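# Press in the gauge pin on the yellow-magnet post

## Task

Find the one post of the checking fixture that has a yellow magnet on it. Push that post's gauge pin fully in and keep it fully in for one second; afterwards the spring may return it. Do not disturb the other three pins, and do not move the magnet.

## Robot and tools

Robot: two UR20-type arms, left_arm and right_arm, each with a Robotiq 2F-85 two-finger gripper and a wrist camera (cam_left_wrist, cam_right_wrist, both 896x504). Bases in the scene frame: left_arm at (+0.060, +0.928, 0) m, right_arm at (-0.064, -0.817, 0) m, each turned only slightly about vertical. Scene frame: origin on the table top midway between the arms, +z up, +x out over the table, left_arm on the +y side. Reported hand positions, orientations and velocities are in that arm's own base frame. Gripper axes: fingers point along +z, they open and close along y, and a camera block sticks out about 10 cm toward +x. end_effector_position is the point between the closed pads; closed fingertips reach about 19 mm past it. For pushing a pin, closed fingers give a small, firm tip.

Motion numbers. Every motion row is one flat list of 18 numbers in [-1, 1], covering both arms even when only one moves: left dx, dy, dz, rx, ry, rz, left gripper position, force_limit, speed, then the same nine for the right arm. dx..rz are offsets, not poses: they are measured along the axes of that arm's current Hand target, starting from that Hand target as it stands when the action or move begins. Scale: 1.0 = 0.6 m for dx, dy, dz and 180 degrees for rx, ry, rz (one rotation vector). All six zeros means go back to the present Hand target. Gripper position: +1 fully open (85 mm), about -0.8 pads touching, -1 close until blocked. force_limit and speed (both start at +1) shape grip force and finger speed (about 20, 85, 150 mm/s at -1, 0, +1). To leave a gripper unchanged, repeat its last three numbers; a 0 is a real command.

execute_actions(actions, cameras): actions is a list of actions; each action is a list of up to 15 rows of 18 numbers, one row per 1/30 s step, the last row held for the rest of the 15 steps. Every row counts from the action's start pose, not from the row before. An empty list just returns state and images. cameras picks images: omitted, null or ["all"] gives all, [] none; an unknown name voids the call.

move(target, speed, blend, stop_force, zero, blocking, cameras): straight-line path for each gripper. target is one 18-number row or a list of up to 15 such rows, every row an offset from the same starting Hand targets. speed in m/s, 0.002 to 0.5 (default 0.25), one value or one per target. blend in m rounds corners of a list. stop_force in N, 6 to 120, ends an arm's path when its wrist sensor feels that much push against the motion; it is unreliable while the gripper turns, and must be left out when backing away from a contact. zero (only with stop_force) rezeroes before the move, default true. blocking=false returns after about 0.5 s and cannot go with stop_force. Paths do not avoid obstacles; avoid routing a gripper near its own base. The result adds a move: line, e.g. done, off_target, moving, held, fault, plus limits such as paced (pose clipped) or held (steps withheld). done means within 3 mm and 2 degrees, and says nothing about contact.

wait(seconds 0 to 10): arms keep their last command; useful for the one-second hold. stop(): brakes a running move. zoom_image(camera, region=[x0,y0,x1,y1] pixels, at most 504x504): closer look at the latest image of a wrist camera. zero_wrist_force(arm): tares that arm's wrist sensor. read_manual(section="licences"): licence text only. finished_scene(scene): ends the current scene, irreversibly.

Control facts. Each step the commanded pose is clipped to within 150 mm and 16 degrees of the measured gripper; motion lags commands by about 0.2 s. Hand target in a result is the last commanded pose after clipping, and the next offsets count from it; a gripper may rest short of it, so send the remaining distance again. An arm pressed against something keeps pressing until commanded back past its gripper.

Result lines: Hand target, end_effector_position/quat/velocities (base frame), Joint positions and Joint torques (drive output including gravity; positive toward larger joint angle), Joint velocities ("within noise" when still), Wrist force/torque in the gripper's axes plus the peak since last shown, Tool commands, object_status (0 moving, 1 blocked while opening, 2 blocked while closing i.e. gripping, 3 at requested position), position_measured in counts (3 open, 230 pads meet), step readings for actions, MOTOR HOT warnings.

Avoid: hard or fast contact. The arms are stiff, so aiming even slightly past a firm surface can trigger a fault stop (net force about 150 N, or a joint torque limit), halting the arm for 10 s. Approach the pin slowly with stop_force, press only as far as the pin travels, then retreat. Do not touch the magnet or other pins, do not knock anything off the table, keep the arms apart (the clearance check may hold commands), and avoid long stretched-out holds that heat motors.

Each tool is called by a JSON object that holds its "name" and its "arguments".

## Session

{"name": "execute_actions", "arguments": {"actions": []}}

Scene clock: 0.00 s.
left_arm: end_effector_position=(+0.6452, +0.5338, +0.3687) position_measured=3 object_status=3 end_effector_quat_wxyz=(+0.054, +0.895, -0.431, +0.101) | right_arm: end_effector_position=(+1.0094, -0.4085, +0.1239) position_measured=3 object_status=3 end_effector_quat_wxyz=(+0.497, -0.362, -0.574, -0.541)
Joint positions: left_arm=[0.541 -1.507 2.094 -2.179 -1.799 -1.706] | right_arm=[2.693 -2.576 -1.22 -2.623 2.507 -0.374]
Joint velocities: within noise
Joint torques (N m): no reading
Motor temperatures (°C): left_arm=[24 36 26 39 35 34] | right_arm=[29 36 36 38 34 39]
Wrist force (N): no reading
Wrist torque (N m): no reading
Wrist force, peak (N): no reading
Hand target: left_arm +0.6452, +0.5338, +0.3687; +0.054, +0.895, -0.431, +0.101 | right_arm +1.0094, -0.4085, +0.1239; +0.497, -0.362, -0.574, -0.541
Tool commands: left_gripper/position=+1.0 left_gripper/force_limit=+1.0 left_gripper/speed=+1.0 right_gripper/position=+1.0 right_gripper/force_limit=+1.0 right_gripper/speed=+1.0

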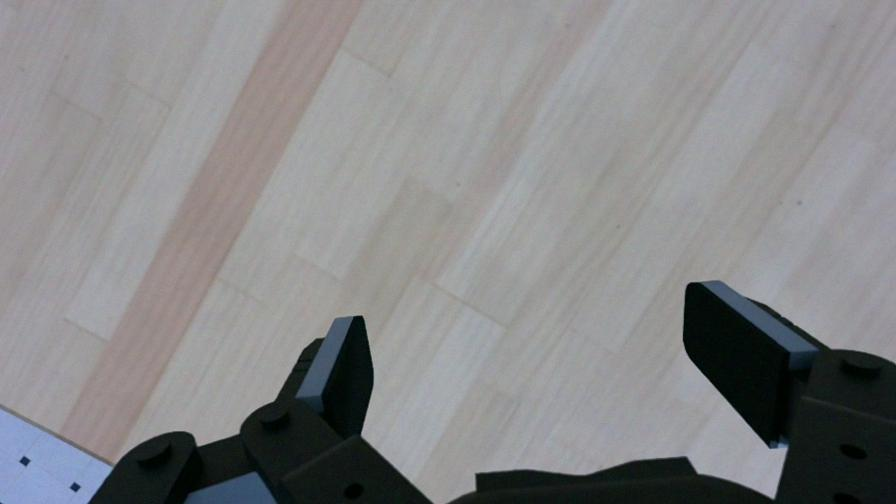

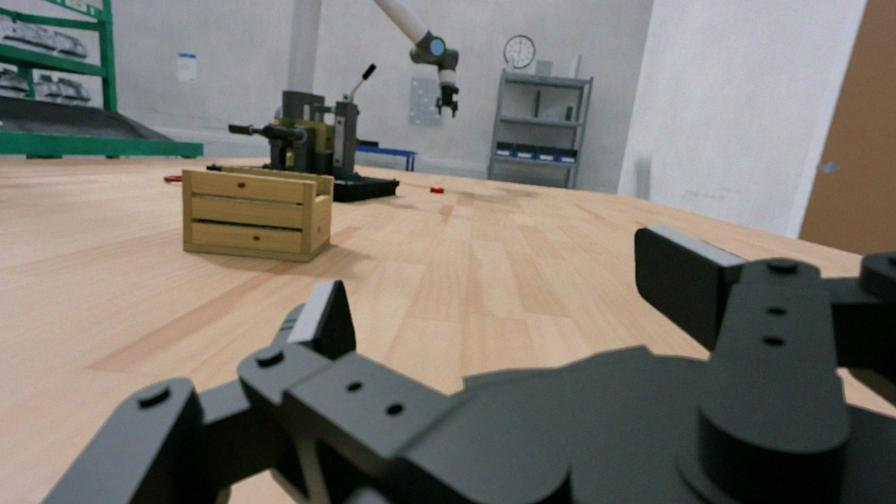

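{"name": "move", "arguments": {"target": [-0.323,-0.493,-0.166,0,0,0,-1,1,1,0,0,0,0,0,0,1,1,1], "cameras": ["cam_left_wrist"], "speed": 0.4}}

Scene clock: 2.27 s.
left_arm: end_effector_position=(+0.7451, +0.8836, +0.4190) position_measured=235 object_status=3 end_effector_quat_wxyz=(+0.054, +0.895, -0.431, +0.101) | right_arm: end_effector_position=(+1.0094, -0.4085, +0.1239) position_measured=3 object_status=3 end_effector_quat_wxyz=(+0.497, -0.362, -0.574, -0.541)
Joint positions: left_arm=[0.762 -1.181 1.578 -1.938 -1.798 -1.48] | right_arm=[2.693 -2.576 -1.22 -2.623 2.507 -0.374]
Joint velocities: within noise
Joint torques (N m): left_arm=[15.71 -154.72 -127.72 -4.57 -5.97 1.71] | right_arm=[5.75 245.7 73.36 -3.28 0.59 -0.03]
Motor temperatures (°C): left_arm=[24 36 26 39 35 34] | right_arm=[29 36 36 38 34 39]
Wrist force (N): left_arm=[-0.1 -0.7 0.7] | right_arm=[0.0 0.4 0.2]
Wrist torque (N m): left_arm=[-0.10 -0.05 0.04] | right_arm=[0.07 -0.01 0.00]
Wrist force, peak (N): left_arm=[-2.3 -4.0 -1.0] | right_arm=[-0.3 0.4 0.3]
Hand target: left_arm +0.7452, +0.8837, +0.4190; +0.054, +0.895, -0.431, +0.101 | right_arm +1.0094, -0.4085, +0.1239; +0.497, -0.362, -0.574, -0.541
Off the commanded pose: left_arm 0.000 m, 0 deg | right_arm 0.000 m, 0 deg.
move: done
camera_calibration:
cam_left_wrist: T_world_to_cam=[[-0.854399, -0.519367, -0.0161114, 1.11917], [-0.518443, 0.849978, 0.0935653, -0.380742], [-0.0349004, 0.088295, -0.995483, 0.491102], [0, 0, 0, 1]] pos_world=[0.775961, 0.861518, 0.542539]
Images, in order (width x height): cam_left_wrist 896x504.

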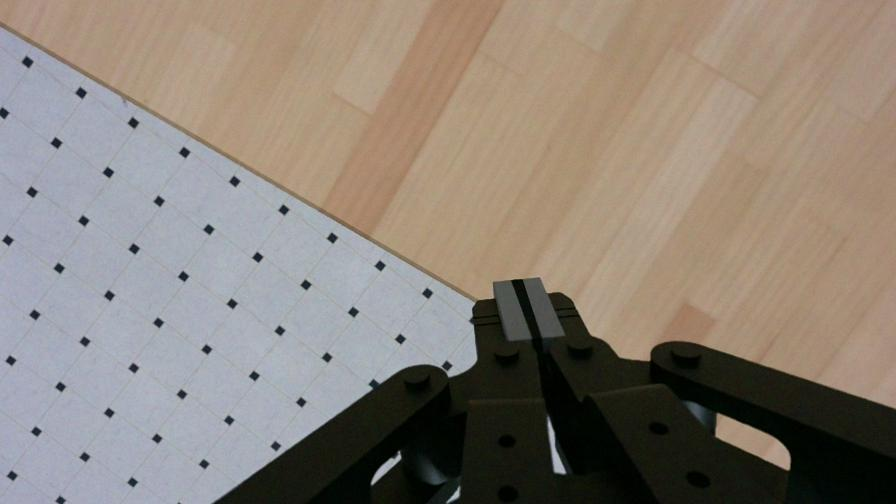

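{"name": "move", "arguments": {"target": [0.905,0.94,0.135,0,0,0,-1,1,1,0,0,0,0,0,0,1,1,1], "cameras": [], "speed": 0.5}}

{"name": "move", "arguments": {"target": [0.684,0.987,0.17,0,0,0,-1,1,1,0,0,0,0,0,0,1,1,1], "cameras": ["cam_left_wrist"], "speed": 0.5}}

Scene clock: 5.20 s.
left_arm: end_effector_position=(+0.6455, +0.1047, +0.4685) position_measured=235 object_status=3 end_effector_quat_wxyz=(+0.054, +0.895, -0.431, +0.101) | right_arm: end_effector_position=(+1.0094, -0.4085, +0.1239) position_measured=3 object_status=3 end_effector_quat_wxyz=(+0.497, -0.362, -0.574, -0.541)
Joint positions: left_arm=[-0.058 -1.847 2.26 -2.131 -1.747 -2.316] | right_arm=[2.693 -2.576 -1.22 -2.623 2.507 -0.374]
Joint velocities: within noise
Joint torques (N m): left_arm=[-25.27 -54.91 -80.25 -13.72 4.92 -3.03] | right_arm=[3.34 247.85 71.06 -2.41 2.04 0.73]
Motor temperatures (°C): left_arm=[24 36 26 39 35 34] | right_arm=[29 36 36 38 34 39]
Wrist force (N): left_arm=[0.0 -0.3 -0.3] | right_arm=[-0.1 -0.1 0.3]
Wrist torque (N m): left_arm=[-0.16 -0.03 -0.02] | right_arm=[-0.02 0.01 0.00]
Wrist force, peak (N): left_arm=[3.1 3.4 0.5] | right_arm=[0.1 0.5 0.5]
Hand target: left_arm +0.6455, +0.1046, +0.4685; +0.054, +0.895, -0.431, +0.101 | right_arm +1.0094, -0.4085, +0.1239; +0.497, -0.362, -0.574, -0.541
Off the commanded pose: left_arm 0.000 m, 0 deg | right_arm 0.000 m, 0 deg.
move: done
No camera images: "cameras" was empty.

Scene clock: 7.37 s.
left_arm: end_effector_position=(+0.4459, -0.5950, +0.4678) position_measured=235 object_status=3 end_effector_quat_wxyz=(+0.054, +0.895, -0.431, +0.101) | right_arm: end_effector_position=(+1.0094, -0.4085, +0.1239) position_measured=3 object_status=3 end_effector_quat_wxyz=(+0.497, -0.362, -0.574, -0.541)
Joint positions: left_arm=[-1.233 -1.774 2.228 -2.244 -1.505 -3.47] | right_arm=[2.693 -2.576 -1.22 -2.623 2.507 -0.374]
Joint velocities: within noise
Joint torques (N m): left_arm=[-22.41 -11.63 -124.67 -13.77 5.65 -3.1] | right_arm=[-2.64 249.04 76.07 -1.93 2.2 1.45]
Motor temperatures (°C): left_arm=[24 36 26 39 35 34] | right_arm=[29 36 36 38 34 39]
Wrist force (N): left_arm=[0.2 -0.2 -0.5] | right_arm=[-0.2 0.4 0.3]
Wrist torque (N m): left_arm=[0.00 0.05 0.03] | right_arm=[0.06 0.03 0.00]
Wrist force, peak (N): left_arm=[3.2 3.7 0.4] | right_arm=[0.2 0.4 0.5]
Hand target: left_arm +0.4458, -0.5952, +0.4678; +0.054, +0.895, -0.431, +0.101 | right_arm +1.0094, -0.4085, +0.1239; +0.497, -0.362, -0.574, -0.541
Off the commanded pose: left_arm 0.000 m, 0 deg | right_arm 0.000 m, 0 deg.
move: done
camera_calibration:
cam_left_wrist: T_world_to_cam=[[-0.854379, -0.519401, -0.016078, 0.0962597], [-0.518478, 0.849967, 0.0934718, 0.716388], [-0.0348836, 0.0881965, -0.995492, 0.659771], [0, 0, 0, 1]] pos_world=[0.476689, -0.617098, 0.591382]
Images, in order (width x height): cam_left_wrist 896x504.

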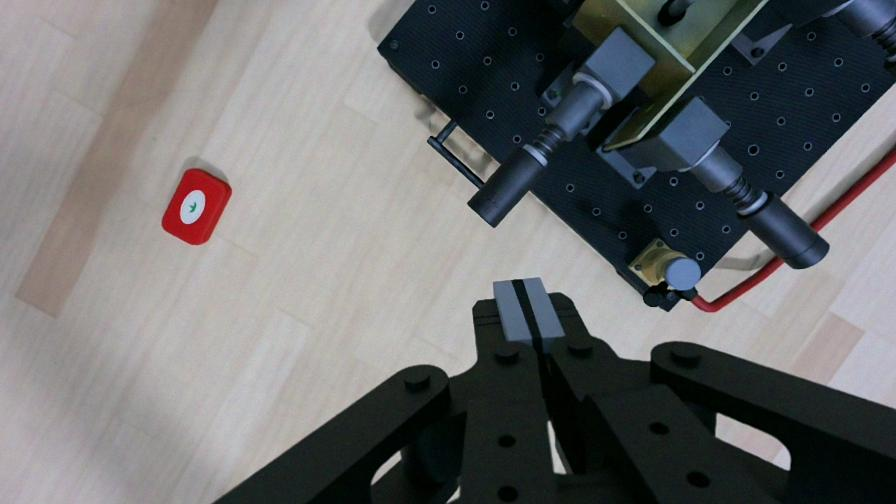

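{"name": "move", "arguments": {"target": [0.345,0.204,-0.123,0,0,0,-1,1,1,0,0,0,0,0,0,1,1,1], "cameras": ["cam_left_wrist"], "speed": 0.4}}

Scene clock: 8.87 s.
left_arm: end_effector_position=(+0.4662, -0.8152, +0.5877) position_measured=235 object_status=3 end_effector_quat_wxyz=(+0.054, +0.895, -0.431, +0.101) | right_arm: end_effector_position=(+1.0094, -0.4085, +0.1239) position_measured=3 object_status=3 end_effector_quat_wxyz=(+0.497, -0.362, -0.574, -0.541)
Joint positions: left_arm=[-1.296 -1.585 1.886 -2.088 -1.491 -3.532] | right_arm=[2.693 -2.576 -1.22 -2.623 2.507 -0.374]
Joint velocities: within noise
Joint torques (N m): left_arm=[-13.45 -63.12 -129.68 -8.07 5.8 -3.86] | right_arm=[-4.78 253.55 72.58 -1.48 2.3 1.96]
Motor temperatures (°C): left_arm=[24 36 26 39 35 34] | right_arm=[29 36 36 38 34 39]
Wrist force (N): left_arm=[0.1 -0.6 0.0] | right_arm=[0.3 0.5 0.3]
Wrist torque (N m): left_arm=[-0.11 0.01 0.04] | right_arm=[0.08 -0.05 0.00]
Wrist force, peak (N): left_arm=[-3.3 -2.7 0.6] | right_arm=[0.1 0.5 0.5]
Hand target: left_arm +0.4662, -0.8154, +0.5877; +0.054, +0.895, -0.431, +0.101 | right_arm +1.0094, -0.4085, +0.1239; +0.497, -0.362, -0.574, -0.541
Off the commanded pose: left_arm 0.000 m, 0 deg | right_arm 0.000 m, 0 deg.
move: done
camera_calibration:
cam_left_wrist: T_world_to_cam=[[-0.85439, -0.519382, -0.0161007, 0.0012023], [-0.51846, 0.849974, 0.093504, 0.902848], [-0.0348791, 0.0882365, -0.995489, 0.79925], [0, 0, 0, 1]] pos_world=[0.496995, -0.837296, 0.711244]
Images, in order (width x height): cam_left_wrist 896x504.

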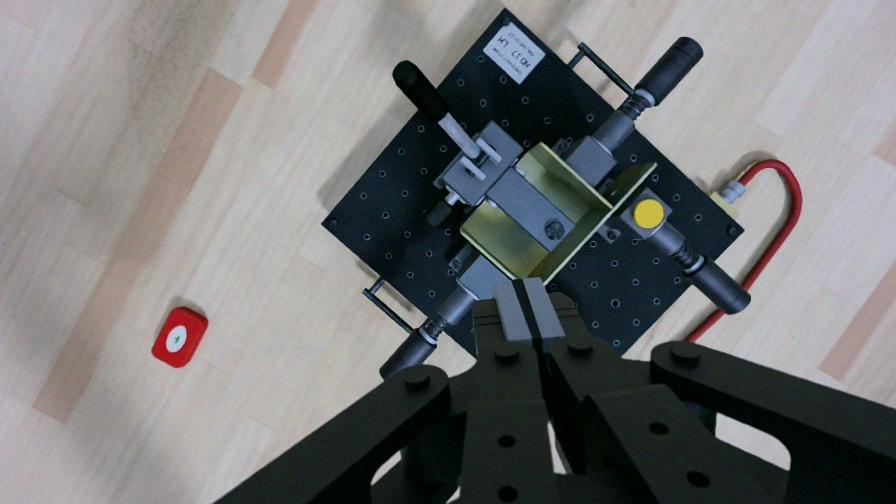

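{"name": "move", "arguments": {"target": [-0.375,0.601,0.412,0.0292,-0.0686,-0.2275,-1,1,1,0,0,0,0,0,0,1,1,1], "cameras": ["cam_left_wrist"], "speed": 0.4}}

Scene clock: 12.03 s.
left_arm: end_effector_position=(+0.0805, -0.9142, +0.2995) position_measured=235 object_status=3 end_effector_quat_wxyz=(+0.000, +0.996, -0.089, +0.000) | right_arm: end_effector_position=(+1.0094, -0.4085, +0.1239) position_measured=3 object_status=3 end_effector_quat_wxyz=(+0.497, -0.362, -0.574, -0.541)
Joint positions: left_arm=[-1.704 -1.383 2.043 -2.231 -1.571 -4.666] | right_arm=[2.693 -2.576 -1.22 -2.623 2.507 -0.374]
Joint velocities: within noise
Joint torques (N m): left_arm=[-23.35 -93.98 -68.72 -13.53 -5.06 -4.92] | right_arm=[0.12 254.86 74.62 -0.78 3.2 2.31]
Motor temperatures (°C): left_arm=[24 36 26 39 35 34] | right_arm=[29 36 36 38 34 39]
Wrist force (N): left_arm=[0.4 -0.1 -0.4] | right_arm=[0.4 0.3 0.4]
Wrist torque (N m): left_arm=[-0.06 -0.19 0.04] | right_arm=[0.06 -0.08 0.00]
Wrist force, peak (N): left_arm=[1.8 -3.8 -2.3] | right_arm=[0.3 0.7 0.4]
Hand target: left_arm +0.0804, -0.9142, +0.2994; +0.000, +0.996, -0.089, +0.000 | right_arm +1.0094, -0.4085, +0.1239; +0.497, -0.362, -0.574, -0.541
Off the commanded pose: left_arm 0.000 m, 0 deg | right_arm 0.000 m, 0 deg.
move: done
camera_calibration:
cam_left_wrist: T_world_to_cam=[[-0.303313, -0.952885, 0.00334866, -0.830875], [-0.903693, 0.288766, 0.316155, 0.265293], [-0.302226, 0.0928677, -0.948702, 0.519367], [0, 0, 0, 1]] pos_world=[0.144694, -0.916568, 0.411633]
Images, in order (width x height): cam_left_wrist 896x504.

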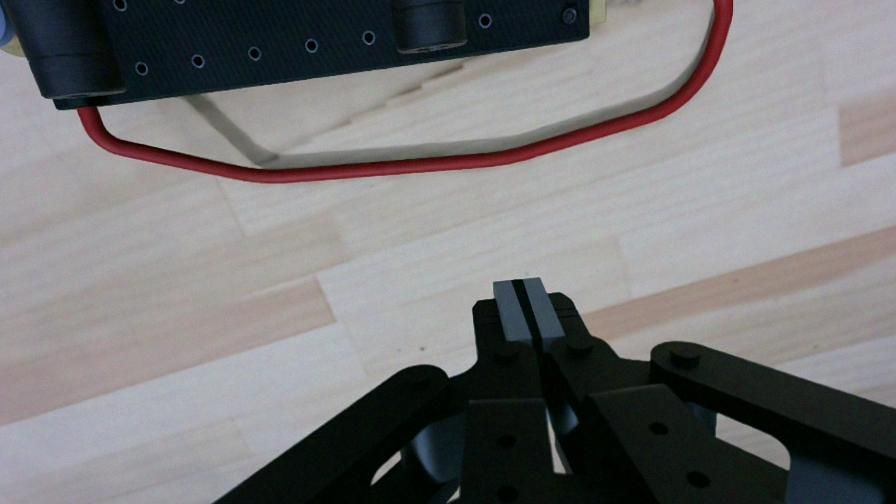

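{"name": "move", "arguments": {"target": [0,-0.02,0.283,0,0,0,-1,1,1,0,0,0,0,0,0,1,1,1], "cameras": ["cam_left_wrist"]}}

Scene clock: 13.97 s.
left_arm: end_effector_position=(+0.0826, -0.9024, +0.1297) position_measured=235 object_status=3 end_effector_quat_wxyz=(+0.000, +0.996, -0.089, +0.000) | right_arm: end_effector_position=(+1.0094, -0.4085, +0.1239) position_measured=3 object_status=3 end_effector_quat_wxyz=(+0.497, -0.362, -0.574, -0.541)
Joint positions: left_arm=[-1.703 -1.232 2.158 -2.497 -1.571 -4.666] | right_arm=[2.693 -2.576 -1.22 -2.623 2.507 -0.374]
Joint velocities: within noise
Joint torques (N m): left_arm=[22.59 -117.07 -47.66 -13.12 -1.36 2.82] | right_arm=[-1.4 254.01 74.34 -0.78 3.08 3.04]
Motor temperatures (°C): left_arm=[24 36 26 39 35 34] | right_arm=[29 36 36 37 34 39]
Wrist force (N): left_arm=[0.2 0.2 -0.3] | right_arm=[0.3 0.2 0.2]
Wrist torque (N m): left_arm=[-0.06 -0.17 0.07] | right_arm=[0.02 -0.07 0.00]
Wrist force, peak (N): left_arm=[0.5 0.4 -3.9] | right_arm=[-0.1 0.5 0.5]
Hand target: left_arm +0.0826, -0.9023, +0.1296; +0.000, +0.996, -0.089, +0.000 | right_arm +1.0094, -0.4085, +0.1239; +0.497, -0.362, -0.574, -0.541
Off the commanded pose: left_arm 0.000 m, 0 deg | right_arm 0.000 m, 0 deg.
move: done
camera_calibration:
cam_left_wrist: T_world_to_cam=[[-0.303183, -0.952926, 0.00335872, -0.81844], [-0.903713, 0.28864, 0.316211, 0.317273], [-0.302295, 0.0928346, -0.948683, 0.357827], [0, 0, 0, 1]] pos_world=[0.146756, -0.904709, 0.241888]
Images, in order (width x height): cam_left_wrist 896x504.

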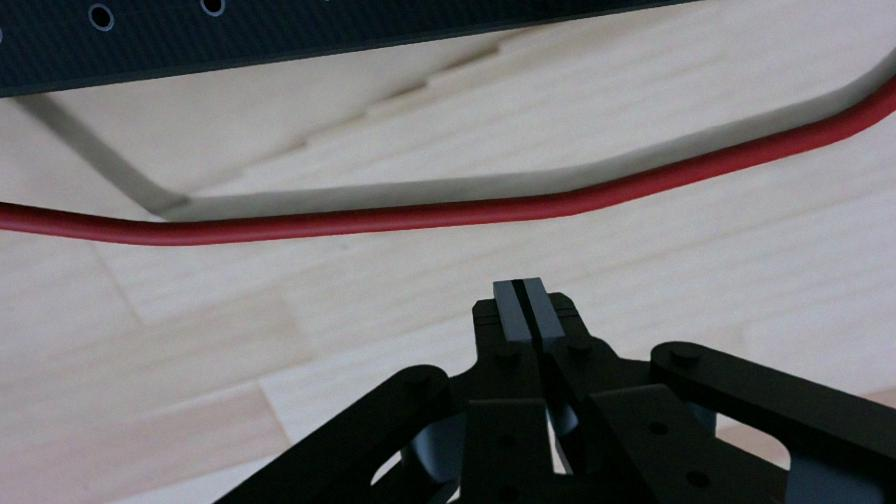

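{"name": "move", "arguments": {"target": [0.067,0,0,0,0,0,-1,1,1,0,0,0,0,0,0,1,1,1], "cameras": ["cam_left_wrist"], "speed": 0.06, "stop_force": 10}}

Scene clock: 15.87 s.
left_arm: end_effector_position=(+0.1222, -0.9095, +0.1296) position_measured=235 object_status=3 end_effector_quat_wxyz=(+0.000, +0.996, -0.089, +0.000) | right_arm: end_effector_position=(+1.0094, -0.4085, +0.1239) position_measured=3 object_status=3 end_effector_quat_wxyz=(+0.497, -0.362, -0.574, -0.541)
Joint positions: left_arm=[-1.658 -1.222 2.142 -2.491 -1.571 -4.621] | right_arm=[2.693 -2.576 -1.22 -2.623 2.507 -0.374]
Joint velocities: within noise
Joint torques (N m): left_arm=[20.28 -117.74 -89.41 -8.32 0.58 2.58] | right_arm=[-6.69 255.29 74.73 -0.88 3.31 3.07]
Motor temperatures (°C): left_arm=[24 36 26 39 35 34] | right_arm=[29 36 36 37 34 39]
Wrist force (N): left_arm=[0.0 0.1 -0.2] | right_arm=[-0.1 0.2 0.2]
Wrist torque (N m): left_arm=[-0.08 -0.09 0.03] | right_arm=[0.03 0.01 0.00]
Wrist force, peak (N): left_arm=[1.0 0.1 -0.2] | right_arm=[0.4 0.5 0.3]
Hand target: left_arm +0.1221, -0.9095, +0.1296; +0.000, +0.996, -0.089, +0.000 | right_arm +1.0094, -0.4085, +0.1239; +0.497, -0.362, -0.574, -0.541
Off the commanded pose: left_arm 0.000 m, 0 deg | right_arm 0.000 m, 0 deg.
move: done
camera_calibration:
cam_left_wrist: T_world_to_cam=[[-0.303184, -0.952926, 0.00331028, -0.813244], [-0.903735, 0.288632, 0.316156, 0.355151], [-0.302229, 0.0928618, -0.948702, 0.370352], [0, 0, 0, 1]] pos_world=[0.186331, -0.911861, 0.241762]
Images, in order (width x height): cam_left_wrist 896x504.

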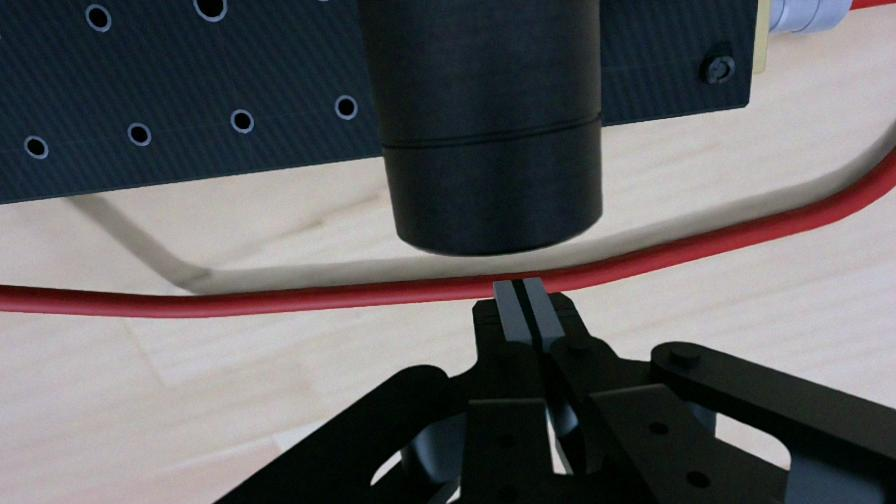

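{"name": "move", "arguments": {"target": [0.12,-0.006,0,0,0,0,-1,1,1,0,0,0,0,0,0,1,1,1], "cameras": ["cam_left_wrist"], "speed": 0.025, "stop_force": 60}}

Scene clock: 18.73 s.
left_arm: end_effector_position=(+0.1655, -0.9151, +0.1295) position_measured=235 object_status=3 end_effector_quat_wxyz=(+0.000, +0.996, -0.089, -0.001) | right_arm: end_effector_position=(+1.0094, -0.4085, +0.1239) position_measured=3 object_status=3 end_effector_quat_wxyz=(+0.497, -0.362, -0.574, -0.541)
Joint positions: left_arm=[-1.609 -1.211 2.124 -2.483 -1.573 -4.573] | right_arm=[2.693 -2.576 -1.22 -2.623 2.507 -0.374]
Joint velocities: within noise
Joint torques (N m): left_arm=[2.13 -148.79 -69.29 -9.37 0.82 0.34] | right_arm=[-0.68 252.8 74.55 -0.72 3.52 3.5]
Motor temperatures (°C): left_arm=[24 36 26 39 35 34] | right_arm=[29 36 36 37 34 39]
Wrist force (N): left_arm=[-14.7 5.0 -1.0] | right_arm=[-0.1 0.1 0.3]
Wrist torque (N m): left_arm=[0.83 0.99 -0.10] | right_arm=[0.01 0.02 0.00]
Wrist force, peak (N): left_arm=[-144.5 -11.3 -26.0] | right_arm=[0.2 0.5 0.7]
Hand target: left_arm +0.1655, -0.9151, +0.1295; +0.000, +0.996, -0.089, -0.001 (not the last commanded pose) | right_arm +1.0094, -0.4085, +0.1239; +0.497, -0.362, -0.574, -0.541
Tool commands: left_gripper/position=-1.0 left_gripper/force_limit=+1.0 left_gripper/speed=+1.0 right_gripper/position=+1.0 right_gripper/force_limit=+1.0 right_gripper/speed=+1.0
Off the commanded pose: left_arm 0.028 m, 0 deg | right_arm 0.000 m, 0 deg.
FORCE FAULT: contact force on the left arm reached its limit, and that arm stopped. The contact can be on any part of that arm, not only on its tool. That arm's remaining commands of this call were not run. That arm is still stopped at the end of this call. That arm stays stopped for about 9 more seconds. Until then a move that you send moves the other arm only, and its call returns only when the move has ended. Once the stop has ended, the next robot result says so. If the stop ends while you think or write, that arm runs what you send next, counted from a new Hand target: where the arm stands when the stop ends. While its stop runs, that arm takes no new command, but its gripper still runs the gripper command that each later call begins with. Until it ends, the stop uses up actions while you think or wait. An arm that is not stopped still takes commands.
move: fault (left_arm; stop_force had ended the path)
camera_calibration:
cam_left_wrist: T_world_to_cam=[[-0.301759, -0.953377, 0.00371059, -0.80613], [-0.903433, 0.287189, 0.318326, 0.394309], [-0.30455, 0.0927053, -0.947974, 0.384016], [0, 0, 0, 1]] pos_world=[0.229928, -0.917387, 0.24151]
Images, in order (width x height): cam_left_wrist 896x504.

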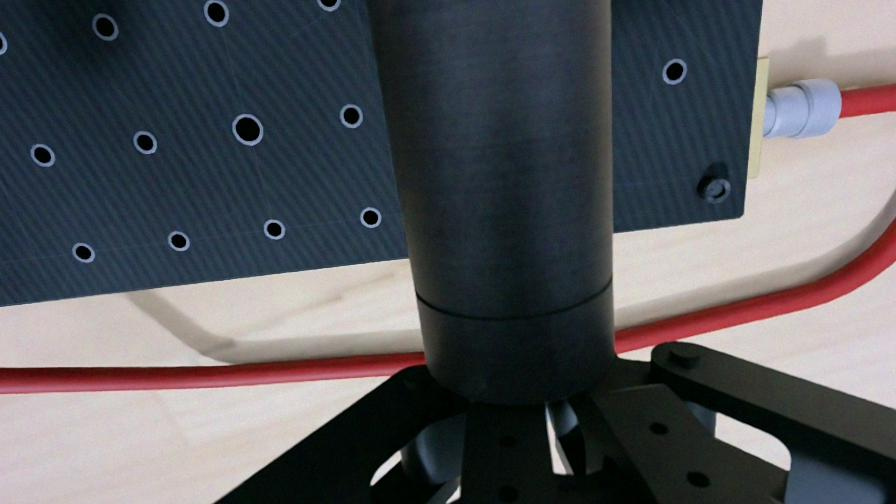

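{"name": "wait", "arguments": {"seconds": 10, "cameras": []}}

{"name": "move", "arguments": {"target": [0.1,0,0,0,0,0,-1,1,1,0,0,0,0,0,0,1,1,1], "cameras": ["cam_left_wrist"], "speed": 0.008, "stop_force": 45}}

{"name": "wait", "arguments": {"seconds": 1.5}}

Scene clock: 29.23 s.
left_arm: end_effector_position=(+0.1655, -0.9151, +0.1295) position_measured=235 object_status=3 end_effector_quat_wxyz=(+0.000, +0.996, -0.089, -0.001) | right_arm: end_effector_position=(+1.0094, -0.4085, +0.1239) position_measured=3 object_status=3 end_effector_quat_wxyz=(+0.497, -0.362, -0.574, -0.541)
Joint positions: left_arm=[-1.609 -1.211 2.124 -2.483 -1.573 -4.573] | right_arm=[2.693 -2.576 -1.22 -2.623 2.507 -0.374]
Joint velocities: within noise
Joint torques (N m): left_arm=[12.16 -146.06 -72.9 -9.3 0.26 1.05] | right_arm=[-4.31 255.17 74.37 -1.07 3.84 3.59]
Motor temperatures (°C): left_arm=[24 36 26 39 35 34] | right_arm=[29 36 36 37 34 39]
Wrist force (N): left_arm=[-14.7 5.6 -1.1] | right_arm=[0.1 0.3 0.4]
Wrist torque (N m): left_arm=[0.92 0.99 -0.10] | right_arm=[0.05 -0.02 0.00]
Wrist force, peak (N): left_arm=[-15.1 5.5 -1.0] | right_arm=[0.1 0.4 0.8]
Hand target: left_arm +0.1655, -0.9151, +0.1295; +0.000, +0.996, -0.089, -0.001 (not the last commanded pose) | right_arm +1.0094, -0.4085, +0.1239; +0.497, -0.362, -0.574, -0.541
Tool commands: left_gripper/position=-1.0 left_gripper/force_limit=+1.0 left_gripper/speed=+1.0 right_gripper/position=+1.0 right_gripper/force_limit=+1.0 right_gripper/speed=+1.0
Off the commanded pose: left_arm 0.028 m, 0 deg | right_arm 0.000 m, 0 deg.
FORCE FAULT, CONTINUED: the left arm's stop, for the force fault that an earlier result reported, is over. The rest of the stop counts as 19 of the actions that you can send in this scene. During its stop the left arm's controller moved it back a little. That arm's target is now where it stood when the stop ended, not its last command. That arm accepts commands again.
wait: 10.00 s; at rest from the start
No camera images: "cameras" was empty.

Scene clock: 30.20 s.
left_arm: end_effector_position=(+0.1669, -0.9153, +0.1295) position_measured=235 object_status=3 end_effector_quat_wxyz=(+0.000, +0.996, -0.089, -0.001) | right_arm: end_effector_position=(+1.0094, -0.4085, +0.1239) position_measured=3 object_status=3 end_effector_quat_wxyz=(+0.497, -0.362, -0.574, -0.541)
Joint positions: left_arm=[-1.607 -1.21 2.123 -2.483 -1.573 -4.571] | right_arm=[2.693 -2.576 -1.22 -2.623 2.507 -0.374]
Joint velocities: within noise
Joint torques (N m): left_arm=[23.9 -147.46 -65.41 -18.73 21.81 -2.64] | right_arm=[-10.14 254.07 74.07 -0.69 3.57 3.47]
Motor temperatures (°C): left_arm=[24 36 26 39 35 34] | right_arm=[28 36 36 37 34 39]
Wrist force (N): left_arm=[-65.8 -6.8 -7.6] | right_arm=[0.1 0.2 0.4]
Wrist torque (N m): left_arm=[0.40 3.69 -1.01] | right_arm=[0.04 -0.02 0.00]
Wrist force, peak (N): left_arm=[-80.2 -2.4 -11.7] | right_arm=[0.3 0.2 0.6]
Hand target: left_arm +0.1669, -0.9153, +0.1295; +0.000, +0.996, -0.089, -0.001 (not the last commanded pose) | right_arm +1.0094, -0.4085, +0.1239; +0.497, -0.362, -0.574, -0.541
Off the commanded pose: left_arm 0.059 m, 0 deg | right_arm 0.000 m, 0 deg.
move: contact (left_arm)
camera_calibration:
cam_left_wrist: T_world_to_cam=[[-0.301834, -0.953353, 0.00370062, -0.8059], [-0.903328, 0.287233, 0.318583, 0.395647], [-0.304785, 0.0928164, -0.947888, 0.384601], [0, 0, 0, 1]] pos_world=[0.231371, -0.917648, 0.241495]
Images, in order (width x height): cam_left_wrist 896x504.

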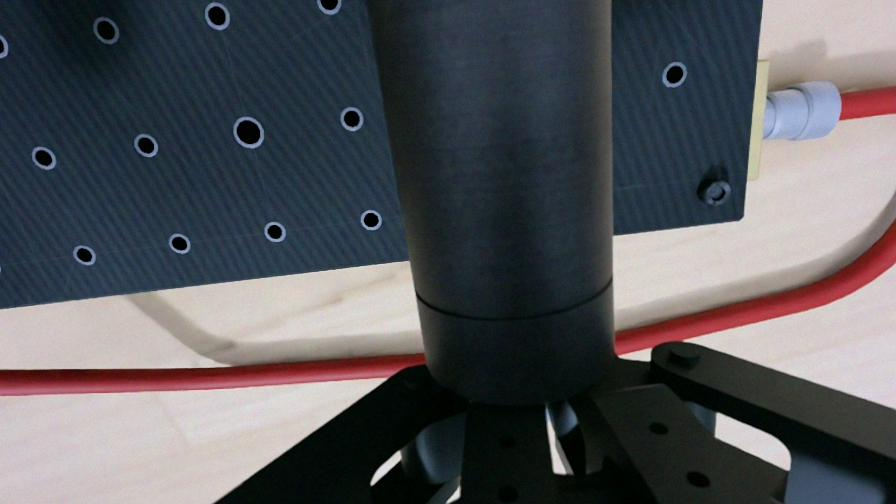

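Scene clock: 31.70 s.
left_arm: end_effector_position=(+0.1669, -0.9153, +0.1295) position_measured=235 object_status=3 end_effector_quat_wxyz=(+0.000, +0.996, -0.089, -0.001) | right_arm: end_effector_position=(+1.0094, -0.4085, +0.1239) position_measured=3 object_status=3 end_effector_quat_wxyz=(+0.497, -0.362, -0.574, -0.541)
Joint positions: left_arm=[-1.607 -1.21 2.123 -2.483 -1.573 -4.571] | right_arm=[2.693 -2.576 -1.22 -2.623 2.507 -0.374]
Joint velocities: within noise
Joint torques (N m): left_arm=[28.23 -164.12 -57.84 -11.6 20.65 -3] | right_arm=[-4.93 256.34 77.6 -1.29 3.02 3.98]
Motor temperatures (°C): left_arm=[24 36 26 39 35 34] | right_arm=[28 36 36 37 34 39]
Wrist force (N): left_arm=[-61.7 1.3 -9.1] | right_arm=[0.1 0.3 0.3]
Wrist torque (N m): left_arm=[0.80 3.48 -0.83] | right_arm=[0.05 -0.02 -0.01]
Wrist force, peak (N): left_arm=[-65.1 -5.7 -6.8] | right_arm=[-0.2 0.3 0.6]
Hand target: left_arm +0.1669, -0.9153, +0.1295; +0.000, +0.996, -0.089, -0.001 (not the last commanded pose) | right_arm +1.0094, -0.4085, +0.1239; +0.497, -0.362, -0.574, -0.541
Tool commands: left_gripper/position=-1.0 left_gripper/force_limit=+1.0 left_gripper/speed=+1.0 right_gripper/position=+1.0 right_gripper/force_limit=+1.0 right_gripper/speed=+1.0
Off the commanded pose: left_arm 0.059 m, 0 deg | right_arm 0.000 m, 0 deg.
wait: 1.50 s; at rest by 0.17 s
camera_calibration:
cam_left_wrist: T_world_to_cam=[[-0.301847, -0.953349, 0.00372552, -0.805851], [-0.903327, 0.287254, 0.318566, 0.395647], [-0.304775, 0.092793, -0.947893, 0.384564], [0, 0, 0, 1]] pos_world=[0.23136, -0.917594, 0.241488]
cam_right_wrist: T_world_to_cam=[[0.990428, 0.101545, 0.0934926, -0.953146], [0.111519, -0.189544, -0.975519, -0.0596445], [-0.0813385, 0.976607, -0.199054, 0.633653], [0, 0, 0, 1]] pos_world=[1.00221, -0.533347, 0.157059]

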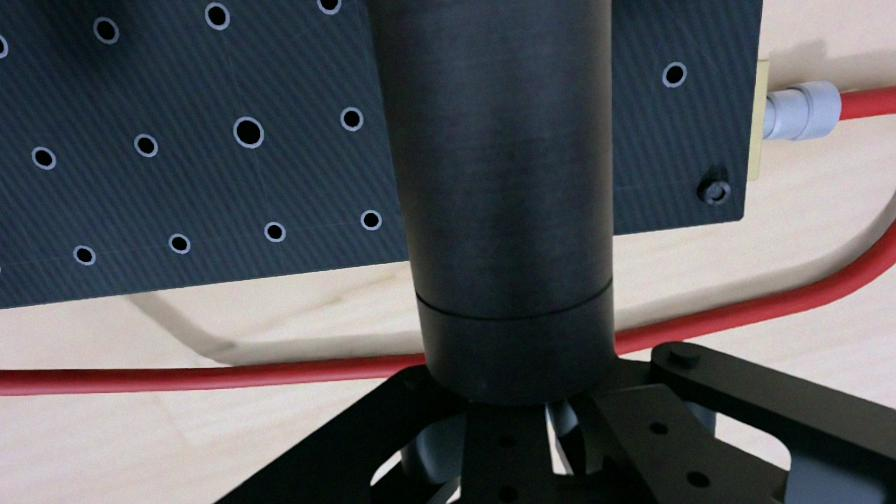

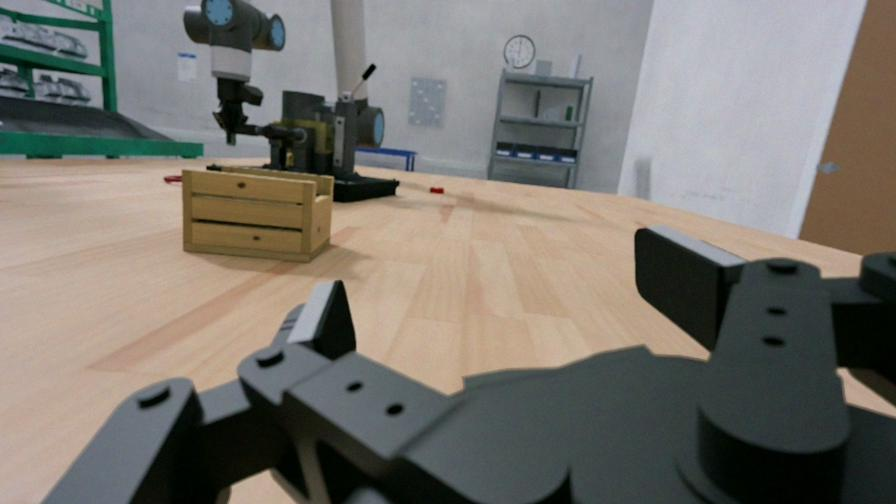

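{"name": "move", "arguments": {"target": [-0.1,0,0,0,0,0,-1,1,1,0,0,0,0,0,0,1,1,1], "cameras": [], "speed": 0.1}}

{"name": "finished_scene", "arguments": {"scene": 1}}

Scene clock: 32.97 s.
left_arm: end_effector_position=(+0.1080, -0.9047, +0.1296) position_measured=235 object_status=3 end_effector_quat_wxyz=(+0.000, +0.996, -0.089, -0.001) | right_arm: end_effector_position=(+1.0094, -0.4085, +0.1239) position_measured=3 object_status=3 end_effector_quat_wxyz=(+0.497, -0.362, -0.574, -0.541)
Joint positions: left_arm=[-1.674 -1.227 2.151 -2.494 -1.573 -4.638] | right_arm=[2.693 -2.576 -1.22 -2.623 2.507 -0.374]
Joint velocities: within noise
Joint torques (N m): left_arm=[-25.26 -160.92 -44.38 -12.86 1.19 -4.88] | right_arm=[-8.34 254.15 78.83 -0.65 3.41 4.02]
Motor temperatures (°C): left_arm=[24 36 26 39 35 34] | right_arm=[28 36 36 37 34 39]
Wrist force (N): left_arm=[-3.7 8.4 -1.2] | right_arm=[0.1 0.3 0.4]
Wrist torque (N m): left_arm=[1.44 0.57 0.04] | right_arm=[0.05 -0.02 0.00]
Wrist force, peak (N): left_arm=[-61.8 1.5 -9.2] | right_arm=[0.6 0.3 0.2]
Hand target: left_arm +0.1078, -0.9047, +0.1296; +0.000, +0.996, -0.089, -0.001 | right_arm +1.0094, -0.4085, +0.1239; +0.497, -0.362, -0.574, -0.541
Off the commanded pose: left_arm 0.000 m, 0 deg | right_arm 0.000 m, 0 deg.
move: done
No camera images: "cameras" was empty.

The scene is finished: the task was done.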